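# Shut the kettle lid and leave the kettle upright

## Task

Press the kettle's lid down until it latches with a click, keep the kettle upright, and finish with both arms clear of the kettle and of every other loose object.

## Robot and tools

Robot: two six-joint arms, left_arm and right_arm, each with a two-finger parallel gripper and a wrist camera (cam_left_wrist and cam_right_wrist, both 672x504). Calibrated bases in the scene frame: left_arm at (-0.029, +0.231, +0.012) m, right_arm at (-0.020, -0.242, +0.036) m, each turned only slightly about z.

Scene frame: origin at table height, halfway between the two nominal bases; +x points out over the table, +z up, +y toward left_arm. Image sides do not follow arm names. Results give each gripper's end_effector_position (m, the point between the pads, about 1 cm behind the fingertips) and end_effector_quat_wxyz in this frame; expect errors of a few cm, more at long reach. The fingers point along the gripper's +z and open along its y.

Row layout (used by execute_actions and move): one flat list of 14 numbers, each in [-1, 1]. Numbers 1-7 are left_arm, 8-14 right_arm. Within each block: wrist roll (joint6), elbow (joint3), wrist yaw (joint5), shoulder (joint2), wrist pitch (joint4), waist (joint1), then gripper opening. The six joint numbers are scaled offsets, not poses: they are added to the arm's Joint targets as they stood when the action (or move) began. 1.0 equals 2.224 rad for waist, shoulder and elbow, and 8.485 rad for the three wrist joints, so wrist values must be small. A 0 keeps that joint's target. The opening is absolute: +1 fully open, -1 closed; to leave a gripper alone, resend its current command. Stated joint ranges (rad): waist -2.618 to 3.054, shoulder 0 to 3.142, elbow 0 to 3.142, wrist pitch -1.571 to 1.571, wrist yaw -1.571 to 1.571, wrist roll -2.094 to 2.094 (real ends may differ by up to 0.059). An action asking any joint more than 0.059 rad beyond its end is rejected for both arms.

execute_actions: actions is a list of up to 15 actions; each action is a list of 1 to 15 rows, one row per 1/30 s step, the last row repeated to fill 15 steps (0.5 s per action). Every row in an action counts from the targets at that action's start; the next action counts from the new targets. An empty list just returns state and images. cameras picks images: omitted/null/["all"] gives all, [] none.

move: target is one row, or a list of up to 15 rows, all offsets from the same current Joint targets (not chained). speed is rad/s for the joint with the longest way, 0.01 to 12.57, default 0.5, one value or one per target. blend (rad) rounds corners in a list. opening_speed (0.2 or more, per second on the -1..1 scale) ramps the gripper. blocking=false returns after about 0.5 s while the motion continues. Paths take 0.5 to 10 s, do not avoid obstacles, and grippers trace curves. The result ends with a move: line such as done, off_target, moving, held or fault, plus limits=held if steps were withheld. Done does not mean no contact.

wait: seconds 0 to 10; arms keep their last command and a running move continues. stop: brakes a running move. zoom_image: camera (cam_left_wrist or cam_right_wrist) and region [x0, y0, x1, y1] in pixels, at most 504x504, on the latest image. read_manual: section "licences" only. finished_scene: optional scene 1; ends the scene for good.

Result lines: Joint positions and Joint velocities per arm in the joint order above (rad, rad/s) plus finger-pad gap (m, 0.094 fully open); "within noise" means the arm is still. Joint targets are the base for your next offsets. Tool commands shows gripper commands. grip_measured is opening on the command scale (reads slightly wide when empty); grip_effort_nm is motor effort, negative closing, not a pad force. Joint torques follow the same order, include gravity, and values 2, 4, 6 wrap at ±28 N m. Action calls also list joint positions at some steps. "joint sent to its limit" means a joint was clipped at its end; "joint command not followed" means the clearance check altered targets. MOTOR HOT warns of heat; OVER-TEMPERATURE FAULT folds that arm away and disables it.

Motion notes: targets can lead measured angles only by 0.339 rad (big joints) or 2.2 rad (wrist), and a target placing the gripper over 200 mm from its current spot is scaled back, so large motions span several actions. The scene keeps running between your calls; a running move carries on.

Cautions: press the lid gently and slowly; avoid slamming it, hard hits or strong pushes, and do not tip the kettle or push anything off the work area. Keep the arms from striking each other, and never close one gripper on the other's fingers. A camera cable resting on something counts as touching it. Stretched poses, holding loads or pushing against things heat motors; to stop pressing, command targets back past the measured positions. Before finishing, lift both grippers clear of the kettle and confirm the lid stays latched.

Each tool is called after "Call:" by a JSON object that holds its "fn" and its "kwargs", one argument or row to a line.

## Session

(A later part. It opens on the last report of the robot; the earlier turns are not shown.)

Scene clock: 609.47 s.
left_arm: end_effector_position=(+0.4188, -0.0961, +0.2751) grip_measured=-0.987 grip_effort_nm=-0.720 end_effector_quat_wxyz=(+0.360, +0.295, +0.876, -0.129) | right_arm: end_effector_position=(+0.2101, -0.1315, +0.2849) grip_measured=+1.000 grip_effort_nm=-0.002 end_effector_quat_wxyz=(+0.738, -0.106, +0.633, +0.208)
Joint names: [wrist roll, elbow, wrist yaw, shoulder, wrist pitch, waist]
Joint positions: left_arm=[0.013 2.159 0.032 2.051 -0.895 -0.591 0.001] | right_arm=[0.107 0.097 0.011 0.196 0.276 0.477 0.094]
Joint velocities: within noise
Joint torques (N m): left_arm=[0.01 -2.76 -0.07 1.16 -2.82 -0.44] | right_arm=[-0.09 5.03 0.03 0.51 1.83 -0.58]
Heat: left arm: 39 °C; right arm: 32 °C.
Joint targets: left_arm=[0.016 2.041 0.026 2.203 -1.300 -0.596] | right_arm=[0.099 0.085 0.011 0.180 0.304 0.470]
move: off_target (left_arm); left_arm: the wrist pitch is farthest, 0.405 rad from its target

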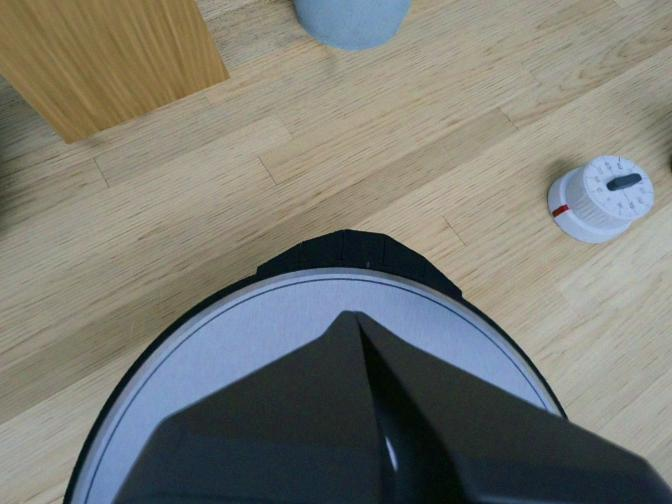

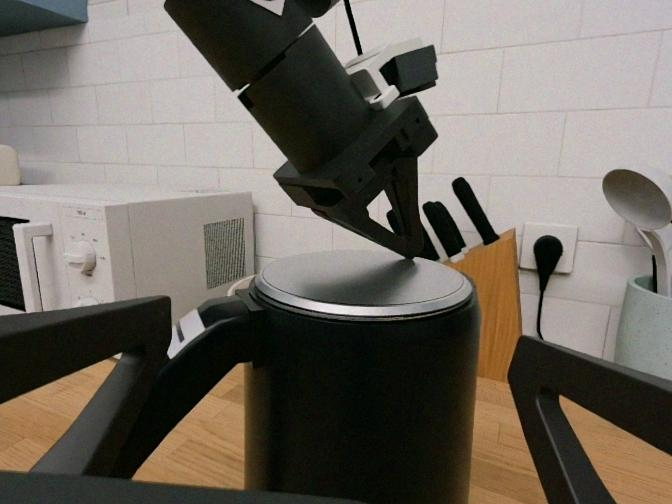

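Call:
{"fn": "zoom_image", "kwargs": {
  "camera": "cam_right_wrist",
  "region": [420, 265, 490, 325]
}}

Call:
{"fn": "move", "kwargs": {
  "target": [0, 0.13, 0, -0.04, 0.036, 0, -1, 0, 0, 0, 0, 0, 0, 1],
  "speed": 0.6
}}

Call:
{"fn": "zoom_image", "kwargs": {
  "camera": "cam_right_wrist",
  "region": [420, 265, 490, 325]
}}

Call:
{"fn": "zoom_image", "kwargs": {
  "camera": "cam_right_wrist",
  "region": [240, 235, 490, 345]
}}

Scaled by 7.200.

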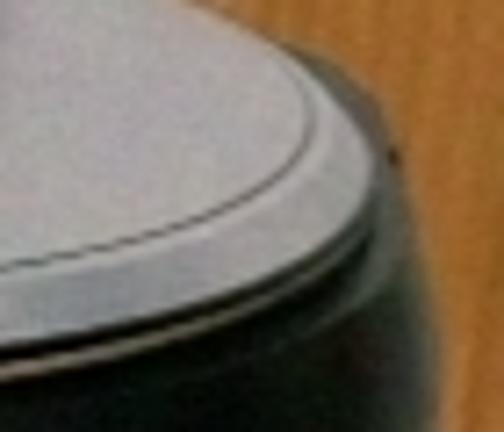

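Scene clock: 629.13 s.
left_arm: end_effector_position=(+0.4210, -0.0976, +0.2986) grip_measured=-0.987 grip_effort_nm=-0.720 end_effector_quat_wxyz=(+0.370, +0.293, +0.871, -0.132) | right_arm: end_effector_position=(+0.2101, -0.1315, +0.2849) grip_measured=+1.000 grip_effort_nm=0.002 end_effector_quat_wxyz=(+0.738, -0.106, +0.633, +0.208)
Joint names: [wrist roll, elbow, wrist yaw, shoulder, wrist pitch, waist]
Joint positions: left_arm=[0.013 2.299 0.032 2.088 -0.974 -0.591 0.001] | right_arm=[0.107 0.097 0.011 0.196 0.276 0.477 0.094]
Joint velocities: within noise
Joint torques (N m): left_arm=[0.01 8.81 -0.08 -8.17 1.38 -0.49] | right_arm=[-0.11 5.08 0.04 0.5 1.83 -0.55]
Heat: left arm: 44 °C; right arm: 32 °C.
Joint targets: left_arm=[0.016 2.330 0.026 2.114 -0.994 -0.596] | right_arm=[0.099 0.085 0.011 0.180 0.304 0.470]
move: done

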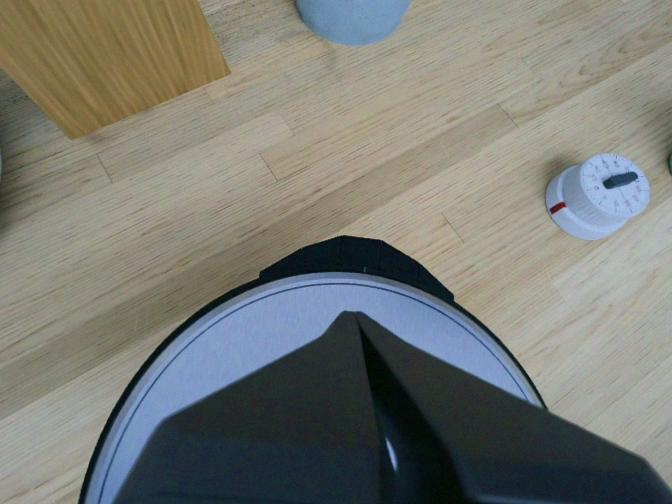

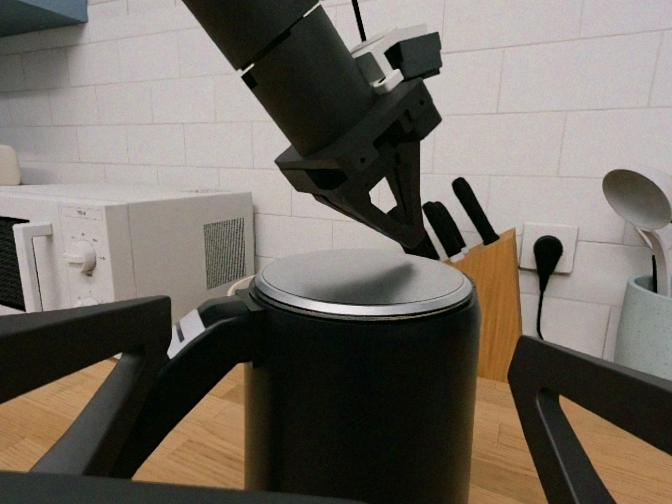

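Scaled by 7.200.

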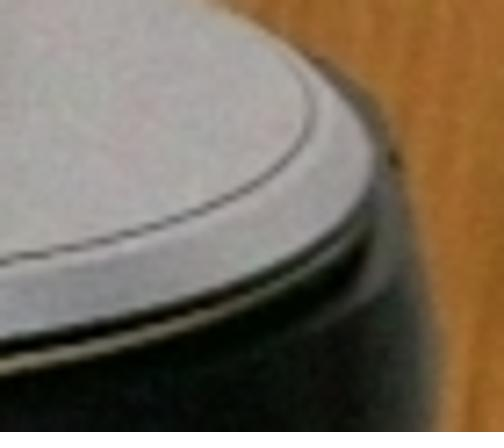

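Scaled by 2.016.

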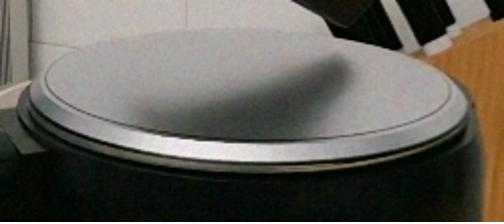

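Call:
{"fn": "zoom_image", "kwargs": {
  "camera": "cam_right_wrist",
  "region": [240, 265, 320, 333]
}}

Call:
{"fn": "zoom_image", "kwargs": {
  "camera": "cam_right_wrist",
  "region": [320, 275, 440, 345]
}}

Call:
{"fn": "zoom_image", "kwargs": {
  "camera": "cam_left_wrist",
  "region": [240, 220, 480, 320]
}}

Scaled by 6.300.

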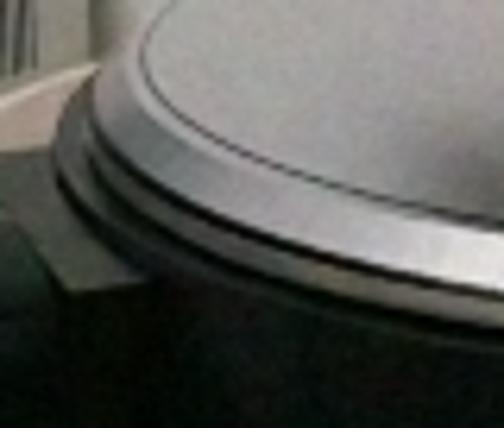

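Scaled by 4.200.

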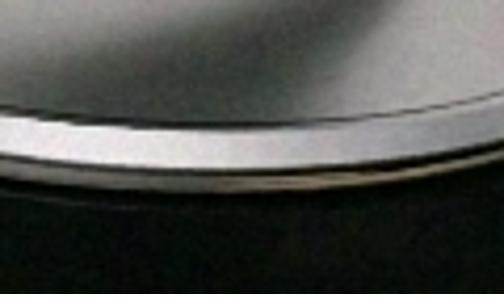

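Scaled by 2.100.

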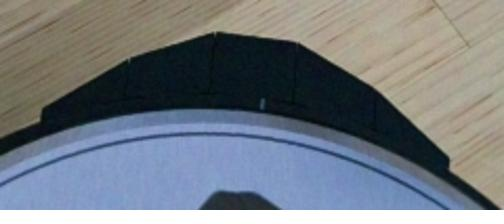

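Call:
{"fn": "execute_actions", "kwargs": {
  "actions": [],
  "cameras": ["cam_left_wrist", "cam_right_wrist"]
}}

Call:
{"fn": "zoom_image", "kwargs": {
  "camera": "cam_right_wrist",
  "region": [300, 240, 500, 390]
}}

Scene clock: 655.10 s.
left_arm: end_effector_position=(+0.4208, -0.0975, +0.2984) grip_measured=-0.987 grip_effort_nm=-0.720 end_effector_quat_wxyz=(+0.370, +0.293, +0.872, -0.132) | right_arm: end_effector_position=(+0.2101, -0.1315, +0.2849) grip_measured=+1.000 grip_effort_nm=0.002 end_effector_quat_wxyz=(+0.738, -0.106, +0.633, +0.208)
Joint names: [wrist roll, elbow, wrist yaw, shoulder, wrist pitch, waist]
Joint positions: left_arm=[0.013 2.299 0.032 2.088 -0.975 -0.591 0.001] | right_arm=[0.107 0.097 0.011 0.196 0.276 0.477 0.094]
Joint velocities: within noise
Joint torques (N m): left_arm=[-0.02 8.76 -0.08 -8.08 1.37 -0.53] | right_arm=[-0.1 5 0.04 0.54 1.84 -0.62]
Heat: left arm: 39 °C; right arm: 33 °C.
Joint targets: left_arm=[0.016 2.330 0.026 2.114 -0.994 -0.596] | right_arm=[0.099 0.085 0.011 0.180 0.304 0.470]
Tool commands: left_gripper/opening=-1.0 right_gripper/opening=+1.0

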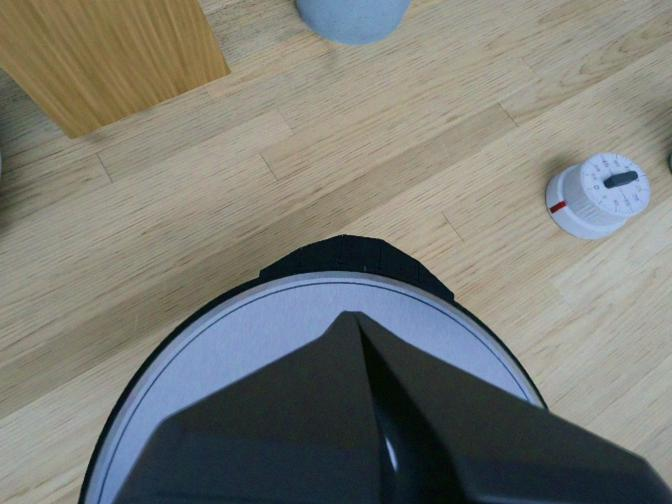

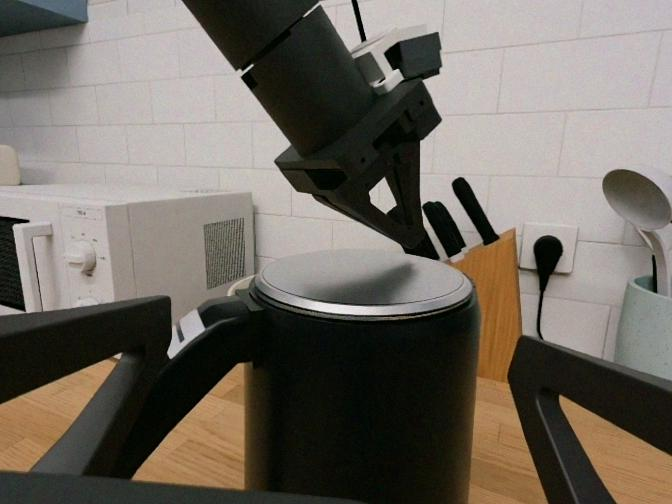

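Scaled by 2.520.

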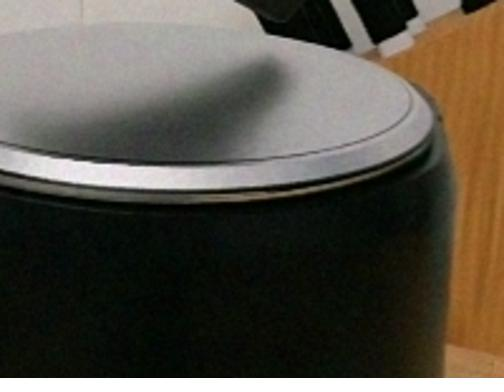

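Call:
{"fn": "zoom_image", "kwargs": {
  "camera": "cam_right_wrist",
  "region": [235, 240, 375, 345]
}}

Call:
{"fn": "zoom_image", "kwargs": {
  "camera": "cam_right_wrist",
  "region": [360, 240, 500, 345]
}}

Scaled by 3.600.

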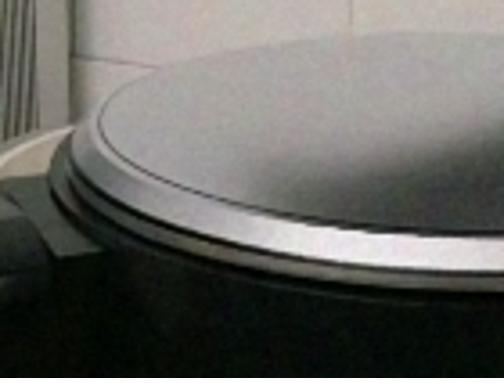

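Scaled by 3.600.

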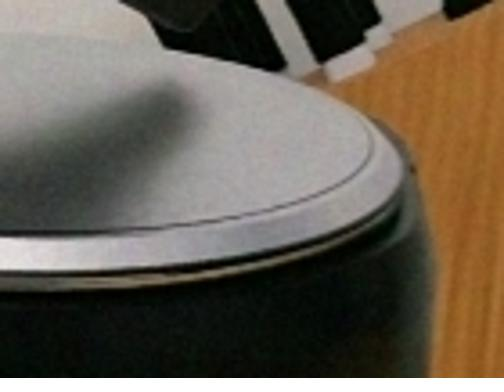

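Call:
{"fn": "zoom_image", "kwargs": {
  "camera": "cam_right_wrist",
  "region": [420, 265, 490, 325]
}}

Call:
{"fn": "execute_actions", "kwargs": {
  "actions": [
    [[0,-0.03,0,-0.008,0.023,0,-1,0,0,0,0,0,0,1],[0,-0.075,0,-0.019,0.057,0,-1,0,0,0,0,0,0,1],[0,-0.12,0,-0.03,0.09,0,-1,0,0,0,0,0,0,1]]
  ],
  "cameras": ["cam_left_wrist", "cam_right_wrist"]
}}

Scaled by 7.200.

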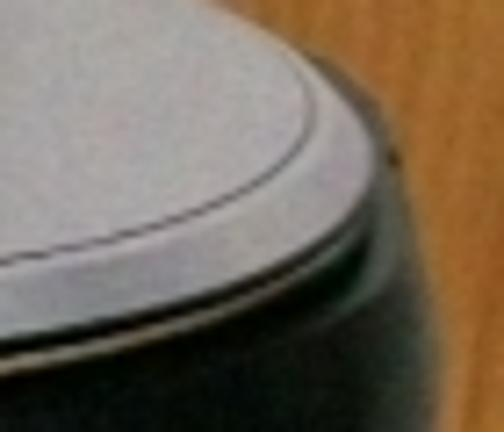

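Scene clock: 688.13 s.
left_arm: end_effector_position=(+0.4814, -0.1410, +0.3622) grip_measured=-0.987 grip_effort_nm=-0.720 end_effector_quat_wxyz=(+0.582, +0.256, +0.747, -0.196) | right_arm: end_effector_position=(+0.2101, -0.1315, +0.2849) grip_measured=+1.000 grip_effort_nm=0.007 end_effector_quat_wxyz=(+0.738, -0.106, +0.633, +0.208)
Joint names: [wrist roll, elbow, wrist yaw, shoulder, wrist pitch, waist]
Joint positions: left_arm=[0.013 2.069 0.032 2.067 -0.251 -0.591 0.001] | right_arm=[0.107 0.097 0.011 0.196 0.276 0.477 0.094]
Joint velocities: within noise
Joint torques (N m): left_arm=[-0.02 6.45 -0.09 -11.9 2.11 -0.61] | right_arm=[-0.1 5.08 0.04 0.55 1.84 -0.59]
Heat: left arm: 39 °C; right arm: 33 °C.
Joint targets: left_arm=[0.016 2.063 0.026 2.047 -0.231 -0.596] | right_arm=[0.099 0.085 0.011 0.180 0.304 0.470]
Step readings (joint positions of left_arm | right_arm):
0: [0.013 2.299 0.032 2.088 -0.975 -0.591] | [0.107 0.097 0.011 0.196 0.276 0.477]
1: [0.013 2.293 0.032 2.088 -0.958 -0.591] | [0.107 0.097 0.011 0.196 0.276 0.477]
2: [0.013 2.269 0.032 2.085 -0.900 -0.591] | [0.107 0.097 0.011 0.196 0.276 0.477]
4: [0.013 2.158 0.032 2.067 -0.665 -0.591] | [0.107 0.097 0.011 0.196 0.276 0.477]
8: [0.013 2.070 0.032 2.067 -0.435 -0.591] | [0.107 0.097 0.011 0.196 0.276 0.477]
15: [0.013 2.069 0.032 2.067 -0.283 -0.591] | [0.107 0.097 0.011 0.196 0.276 0.477]

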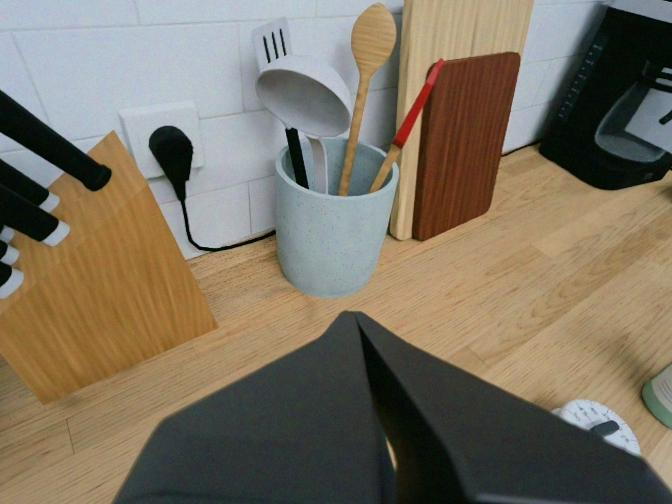

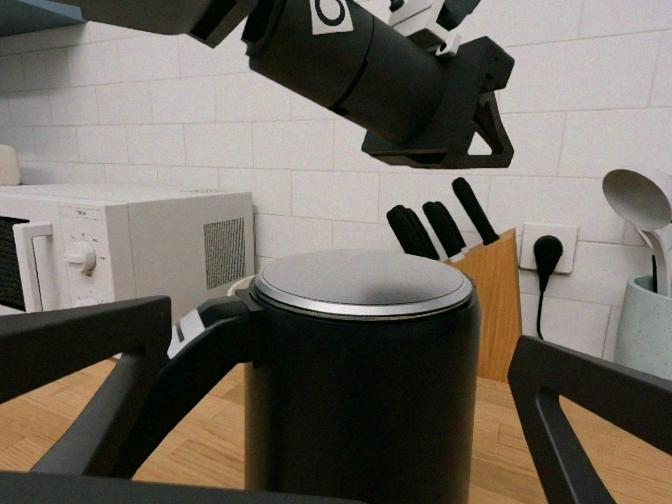

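Call:
{"fn": "move", "kwargs": {
  "target": [0, 0.12, 0, 0.0301, -0.09, 0, -1, 0, 0, 0, 0, 0, 0, 1],
  "speed": 0.6,
  "cameras": ["cam_right_wrist"]
}}

Call:
{"fn": "zoom_image", "kwargs": {
  "camera": "cam_right_wrist",
  "region": [420, 265, 490, 325]
}}

Scene clock: 698.60 s.
left_arm: end_effector_position=(+0.4203, -0.0972, +0.2995) grip_measured=-0.987 grip_effort_nm=-0.720 end_effector_quat_wxyz=(+0.371, +0.293, +0.871, -0.132) | right_arm: end_effector_position=(+0.2101, -0.1315, +0.2849) grip_measured=+1.000 grip_effort_nm=-0.002 end_effector_quat_wxyz=(+0.738, -0.106, +0.633, +0.208)
Joint names: [wrist roll, elbow, wrist yaw, shoulder, wrist pitch, waist]
Joint positions: left_arm=[0.013 2.296 0.032 2.084 -0.974 -0.591 0.001] | right_arm=[0.107 0.097 0.011 0.196 0.276 0.477 0.094]
Joint velocities: within noise
Joint torques (N m): left_arm=[0 8.92 -0.08 -7.8 1.37 -0.47] | right_arm=[-0.1 5.07 0.03 0.57 1.84 -0.57]
Heat: left arm: 38 °C; right arm: 33 °C.
Joint targets: left_arm=[0.016 2.330 0.026 2.114 -0.994 -0.596] | right_arm=[0.099 0.085 0.011 0.180 0.304 0.470]
move: done
Images, in order (width x height): cam_right_wrist 672x504.

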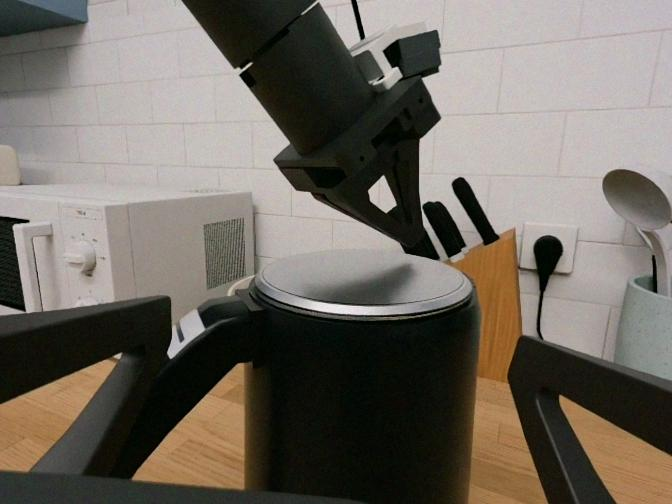

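Scaled by 7.200.

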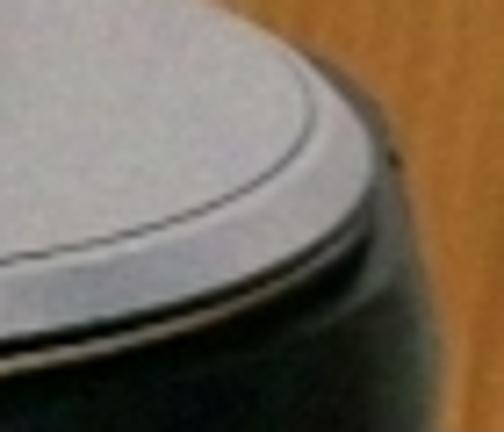

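Call:
{"fn": "move", "kwargs": {
  "target": [0, -0.05, 0, -0.018, 0.009, 0, -1, 0, 0, 0, 0, 0, 0, 1],
  "speed": 0.15,
  "cameras": ["cam_right_wrist"]
}}

Scene clock: 716.33 s.
left_arm: end_effector_position=(+0.4271, -0.1020, +0.2900) grip_measured=-0.987 grip_effort_nm=-0.725 end_effector_quat_wxyz=(+0.378, +0.292, +0.868, -0.134) | right_arm: end_effector_position=(+0.2101, -0.1315, +0.2849) grip_measured=+1.000 grip_effort_nm=-0.002 end_effector_quat_wxyz=(+0.738, -0.106, +0.633, +0.208)
Joint names: [wrist roll, elbow, wrist yaw, shoulder, wrist pitch, waist]
Joint positions: left_arm=[0.013 2.242 0.032 2.084 -0.904 -0.591 0.001] | right_arm=[0.107 0.097 0.011 0.196 0.276 0.477 0.094]
Joint velocities: within noise
Joint torques (N m): left_arm=[0 4.53 -0.11 -10.76 1.43 -0.47] | right_arm=[-0.09 5.05 0.04 0.54 1.83 -0.58]
Heat: left arm: 37 °C; right arm: 33 °C.
Joint targets: left_arm=[0.016 2.219 0.026 2.074 -0.918 -0.596] | right_arm=[0.099 0.085 0.011 0.180 0.304 0.470]
move: done
Images, in order (width x height): cam_right_wrist 672x504.

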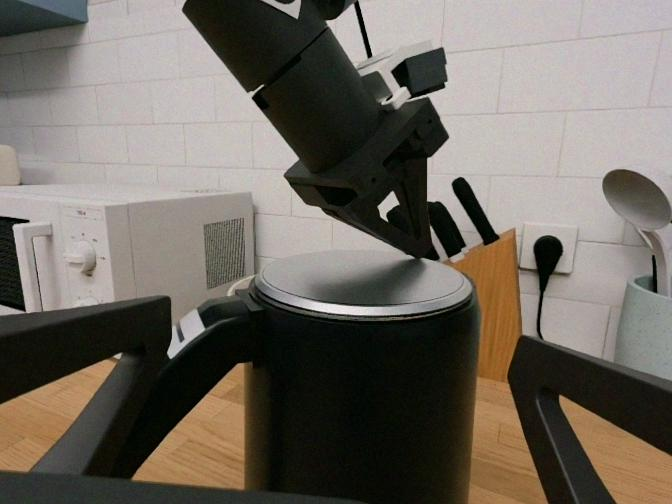

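Call:
{"fn": "zoom_image", "kwargs": {
  "camera": "cam_right_wrist",
  "region": [380, 220, 500, 310]
}}

Scaled by 4.200.

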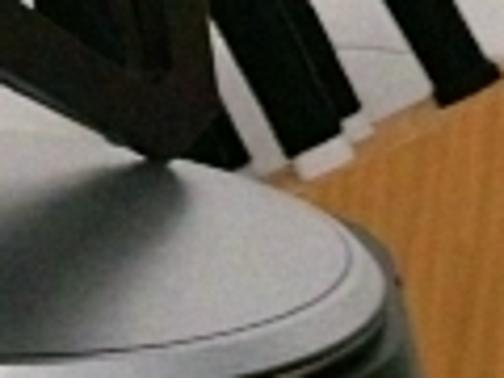

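Call:
{"fn": "move", "kwargs": {
  "target": [0, -0.02, 0, -0.004, -0.004, 0, -1, 0, 0, 0, 0, 0, 0, 1],
  "speed": 0.15,
  "cameras": ["cam_left_wrist", "cam_right_wrist"]
}}

Scene clock: 724.93 s.
left_arm: end_effector_position=(+0.4275, -0.1023, +0.2887) grip_measured=-0.987 grip_effort_nm=-0.716 end_effector_quat_wxyz=(+0.382, +0.292, +0.866, -0.135) | right_arm: end_effector_position=(+0.2101, -0.1315, +0.2849) grip_measured=+1.000 grip_effort_nm=-0.002 end_effector_quat_wxyz=(+0.738, -0.106, +0.633, +0.208)
Joint names: [wrist roll, elbow, wrist yaw, shoulder, wrist pitch, waist]
Joint positions: left_arm=[0.013 2.211 0.032 2.072 -0.877 -0.591 0.001] | right_arm=[0.107 0.097 0.011 0.196 0.276 0.477 0.094]
Joint velocities: within noise
Joint torques (N m): left_arm=[0.02 3.81 -0.08 -10.5 0.81 -0.5] | right_arm=[-0.09 5.04 0.04 0.53 1.85 -0.58]
Heat: left arm: 37 °C; right arm: 33 °C.
Joint targets: left_arm=[0.016 2.174 0.026 2.065 -0.952 -0.596] | right_arm=[0.099 0.085 0.011 0.180 0.304 0.470]
move: off_target (left_arm); left_arm: the wrist pitch is farthest, 0.075 rad from its target

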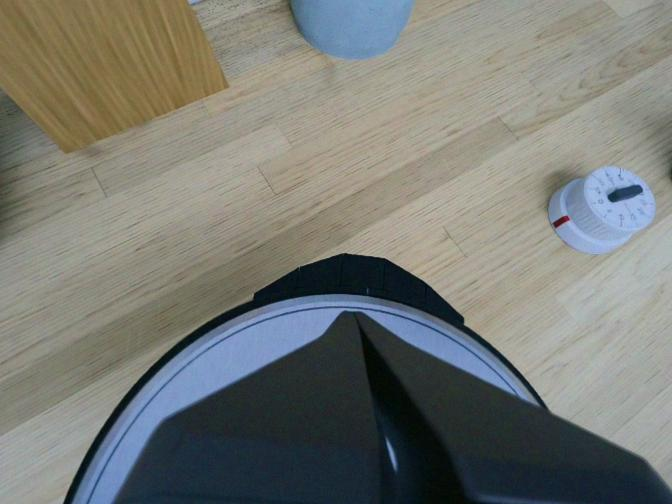

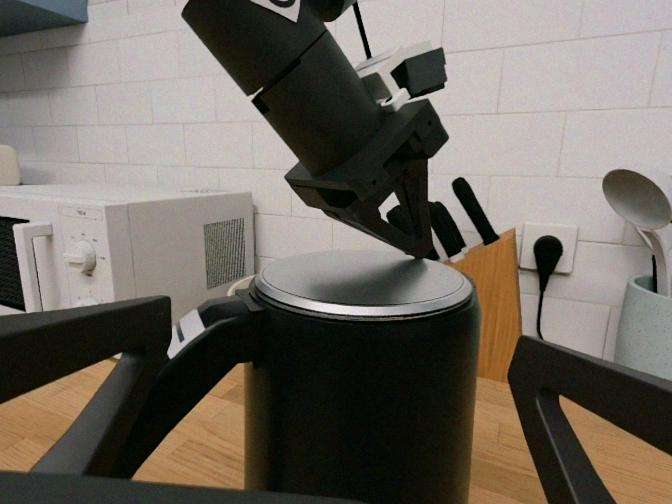

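Call:
{"fn": "move", "kwargs": {
  "target": [0, -0.04, 0, 0.05, -0.032, 0, -1, 0, 0, 0, 0, 0, 0, 1],
  "speed": 0.25,
  "cameras": ["cam_left_wrist", "cam_right_wrist"]
}}

Call:
{"fn": "zoom_image", "kwargs": {
  "camera": "cam_right_wrist",
  "region": [420, 265, 490, 325]
}}

Scene clock: 733.07 s.
left_arm: end_effector_position=(+0.4254, -0.1008, +0.2797) grip_measured=-0.987 grip_effort_nm=-0.720 end_effector_quat_wxyz=(+0.373, +0.293, +0.870, -0.133) | right_arm: end_effector_position=(+0.2101, -0.1315, +0.2849) grip_measured=+1.000 grip_effort_nm=-0.012 end_effector_quat_wxyz=(+0.738, -0.106, +0.633, +0.208)
Joint names: [wrist roll, elbow, wrist yaw, shoulder, wrist pitch, waist]
Joint positions: left_arm=[0.013 2.18 0.032 2.066 -0.872 -0.591 0.001] | right_arm=[0.107 0.097 0.011 0.196 0.276 0.477 0.094]
Joint velocities: within noise
Joint torques (N m): left_arm=[0 -0.72 -0.09 -2.11 -2.22 -0.53] | right_arm=[-0.1 5.01 0.04 0.57 1.83 -0.61]
Heat: left arm: 36 °C; right arm: 33 °C.
Joint targets: left_arm=[0.016 2.085 0.026 2.176 -1.224 -0.596] | right_arm=[0.099 0.085 0.011 0.180 0.304 0.470]
move: off_target (left_arm); left_arm: the wrist pitch is farthest, 0.352 rad from its target

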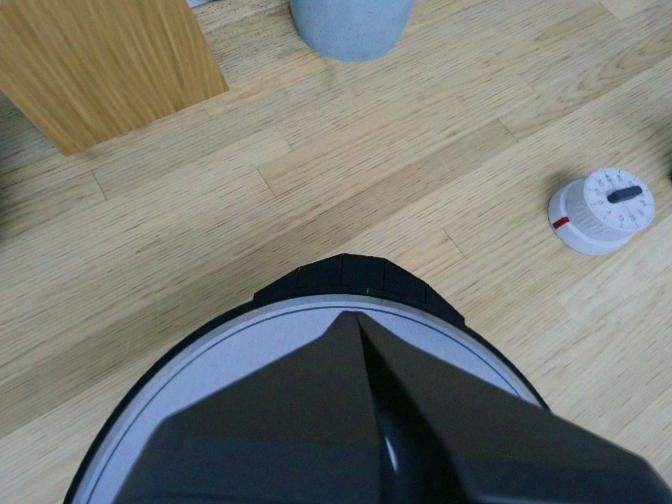

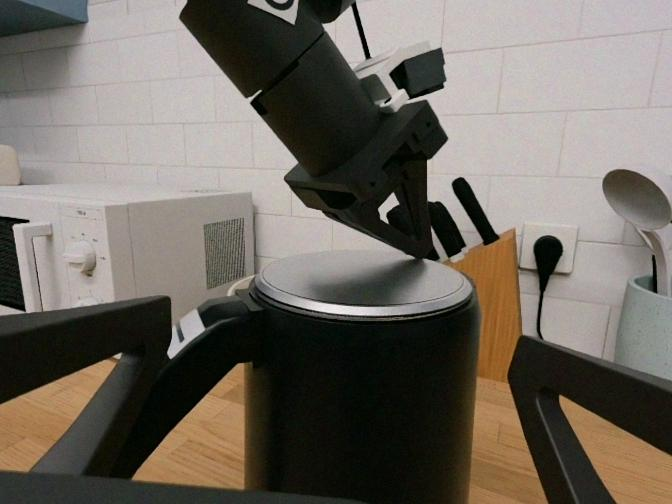

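Scaled by 7.200.

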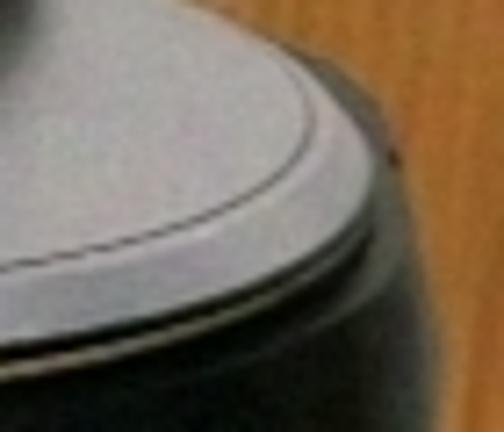

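Call:
{"fn": "move", "kwargs": {
  "target": [0, -0.04, 0, 0.05, -0.032, 0, -1, 0, 0, 0, 0, 0, 0, 1],
  "speed": 0.25,
  "cameras": ["cam_right_wrist"]
}}

Call:
{"fn": "zoom_image", "kwargs": {
  "camera": "cam_right_wrist",
  "region": [420, 265, 490, 325]
}}

Scene clock: 741.93 s.
left_arm: end_effector_position=(+0.4254, -0.1008, +0.2740) grip_measured=-0.987 grip_effort_nm=-0.720 end_effector_quat_wxyz=(+0.367, +0.294, +0.873, -0.131) | right_arm: end_effector_position=(+0.2101, -0.1315, +0.2849) grip_measured=+1.000 grip_effort_nm=-0.002 end_effector_quat_wxyz=(+0.738, -0.106, +0.633, +0.208)
Joint names: [wrist roll, elbow, wrist yaw, shoulder, wrist pitch, waist]
Joint positions: left_arm=[0.013 2.173 0.032 2.071 -0.872 -0.591 0.001] | right_arm=[0.107 0.097 0.011 0.196 0.276 0.477 0.094]
Joint velocities: within noise
Joint torques (N m): left_arm=[0.01 -3.3 -0.06 1.07 -3.23 -0.34] | right_arm=[-0.08 5.04 0.03 0.57 1.83 -0.57]
Heat: left arm: 38 °C; right arm: 33 °C.
Joint targets: left_arm=[0.015 2.047 0.028 2.225 -1.315 -0.595] | right_arm=[0.099 0.085 0.011 0.180 0.304 0.470]
move: off_target (left_arm); left_arm: the wrist pitch is farthest, 0.623 rad from its target
Images, in order (width x height): cam_right_wrist 672x504.

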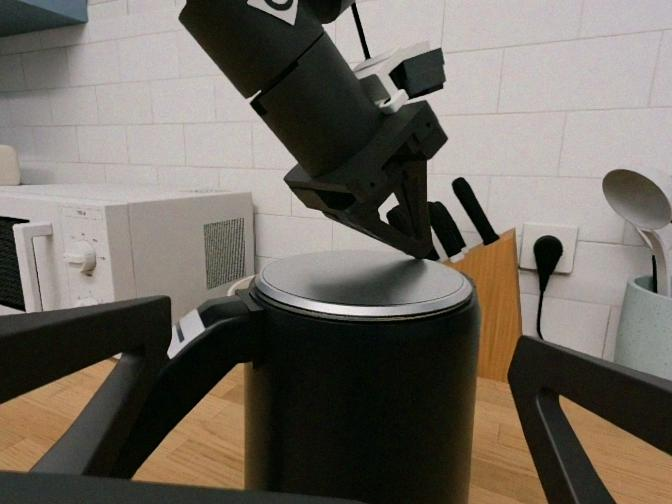

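Scaled by 7.200.

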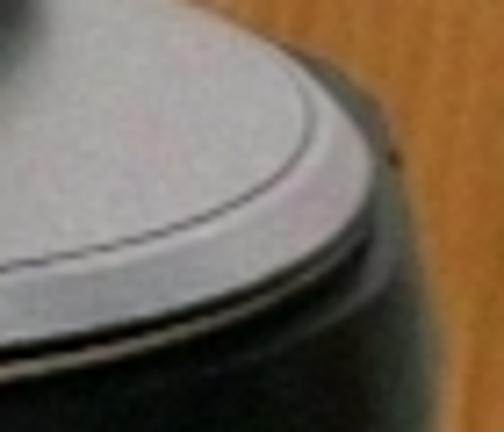

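Call:
{"fn": "move", "kwargs": {
  "target": [
    [0, 0.0576, 0, -0.0719, 0.0424, 0, -1, 0, 0, 0, 0, 0, 0, 1],
    [0, 0.1272, 0, -0.0499, 0.0378, 0, -1, 0, 0, 0, 0, 0, 0, 1]
  ],
  "speed": 0.3,
  "cameras": ["cam_left_wrist", "cam_right_wrist"]
}}

Call:
{"fn": "zoom_image", "kwargs": {
  "camera": "cam_right_wrist",
  "region": [420, 265, 490, 325]
}}

Scene clock: 756.20 s.
left_arm: end_effector_position=(+0.4201, -0.0970, +0.3009) grip_measured=-0.987 grip_effort_nm=-0.725 end_effector_quat_wxyz=(+0.372, +0.293, +0.871, -0.132) | right_arm: end_effector_position=(+0.2101, -0.1315, +0.2849) grip_measured=+1.000 grip_effort_nm=-0.002 end_effector_quat_wxyz=(+0.738, -0.106, +0.633, +0.208)
Joint names: [wrist roll, elbow, wrist yaw, shoulder, wrist pitch, waist]
Joint positions: left_arm=[0.013 2.297 0.032 2.082 -0.975 -0.591 0.001] | right_arm=[0.107 0.097 0.011 0.196 0.276 0.477 0.094]
Joint velocities: within noise
Joint torques (N m): left_arm=[0 8.85 -0.07 -7.66 1.37 -0.38] | right_arm=[-0.09 4.98 0.04 0.59 1.85 -0.59]
Heat: left arm: 44 °C; right arm: 33 °C.
Joint targets: left_arm=[0.015 2.330 0.028 2.114 -0.995 -0.595] | right_arm=[0.099 0.085 0.011 0.180 0.304 0.470]
move: done

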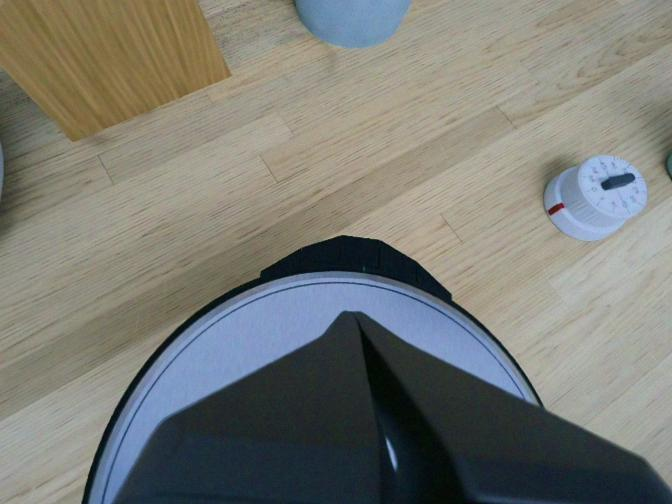

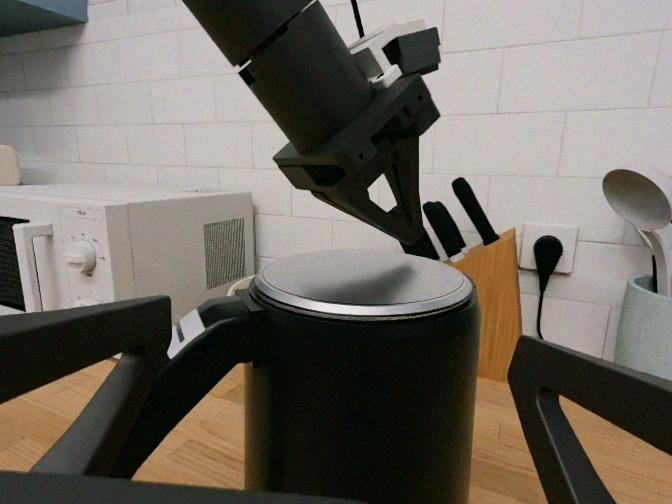

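Scaled by 7.200.

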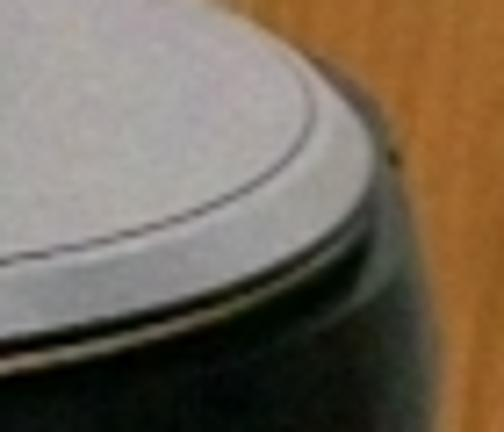

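Call:
{"fn": "zoom_image", "kwargs": {
  "camera": "cam_right_wrist",
  "region": [240, 255, 310, 315]
}}

Call:
{"fn": "zoom_image", "kwargs": {
  "camera": "cam_right_wrist",
  "region": [230, 380, 500, 500]
}}

Call:
{"fn": "zoom_image", "kwargs": {
  "camera": "cam_right_wrist",
  "region": [230, 230, 500, 350]
}}

Scaled by 7.200.

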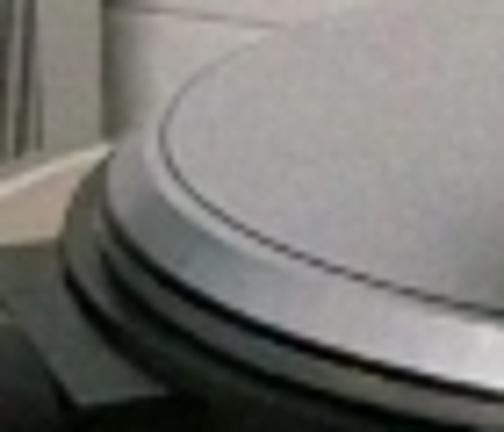

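Scaled by 1.867.

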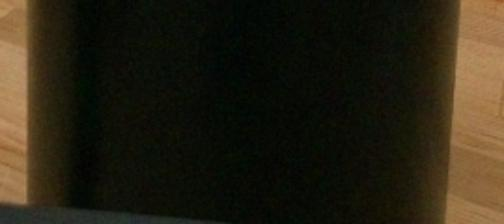

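Scaled by 1.867.

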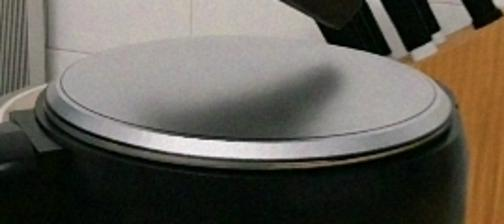

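Call:
{"fn": "move", "kwargs": {
  "target": [0, 0.114, 0, 0.028, -0.0229, 0, -1, 0, 0, 0, 0, 0, 0, 1],
  "speed": 0.4,
  "cameras": ["cam_left_wrist", "cam_right_wrist"]
}}

Scene clock: 818.43 s.
left_arm: end_effector_position=(+0.4103, -0.0900, +0.3353) grip_measured=-0.987 grip_effort_nm=-0.725 end_effector_quat_wxyz=(+0.373, +0.293, +0.870, -0.133) | right_arm: end_effector_position=(+0.2101, -0.1315, +0.2849) grip_measured=+1.000 grip_effort_nm=0.002 end_effector_quat_wxyz=(+0.738, -0.106, +0.633, +0.208)
Joint names: [wrist roll, elbow, wrist yaw, shoulder, wrist pitch, waist]
Joint positions: left_arm=[0.013 2.554 0.032 2.143 -1.169 -0.591 0.001] | right_arm=[0.107 0.097 0.011 0.196 0.276 0.477 0.094]
Joint velocities: within noise
Joint torques (N m): left_arm=[-0.02 8.17 -0.06 -7.45 1.36 -0.39] | right_arm=[-0.1 5.03 0.04 0.53 1.83 -0.58]
Heat: left arm: 37 °C; right arm: 33 °C.
Joint targets: left_arm=[0.015 2.584 0.028 2.176 -1.189 -0.595] | right_arm=[0.099 0.085 0.011 0.180 0.304 0.470]
move: done

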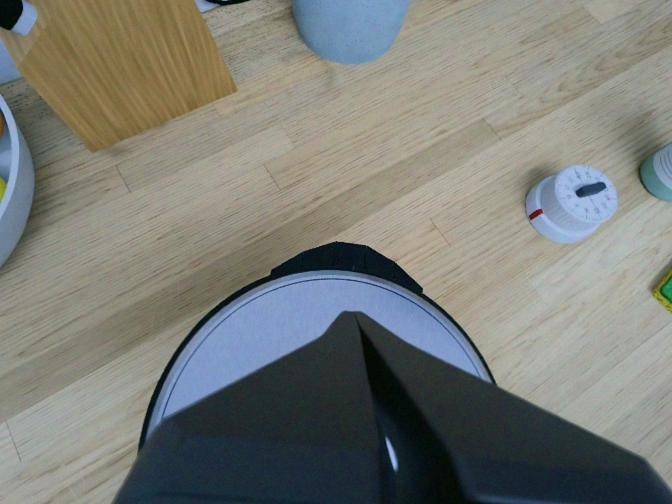

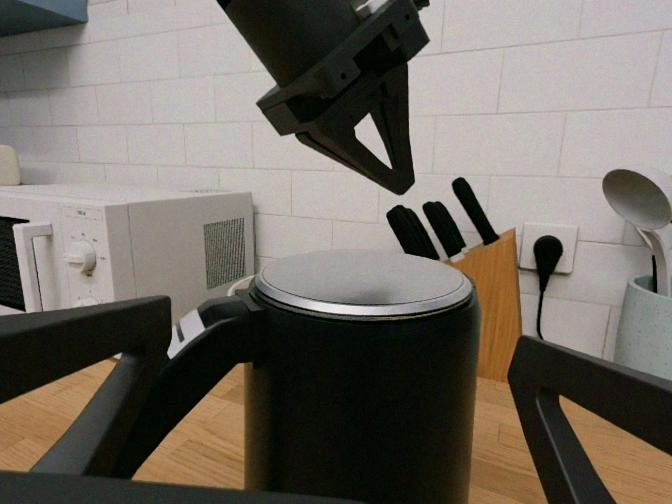

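Call:
{"fn": "finished_scene", "kwargs": {

}}

The scene is finished: the task was done.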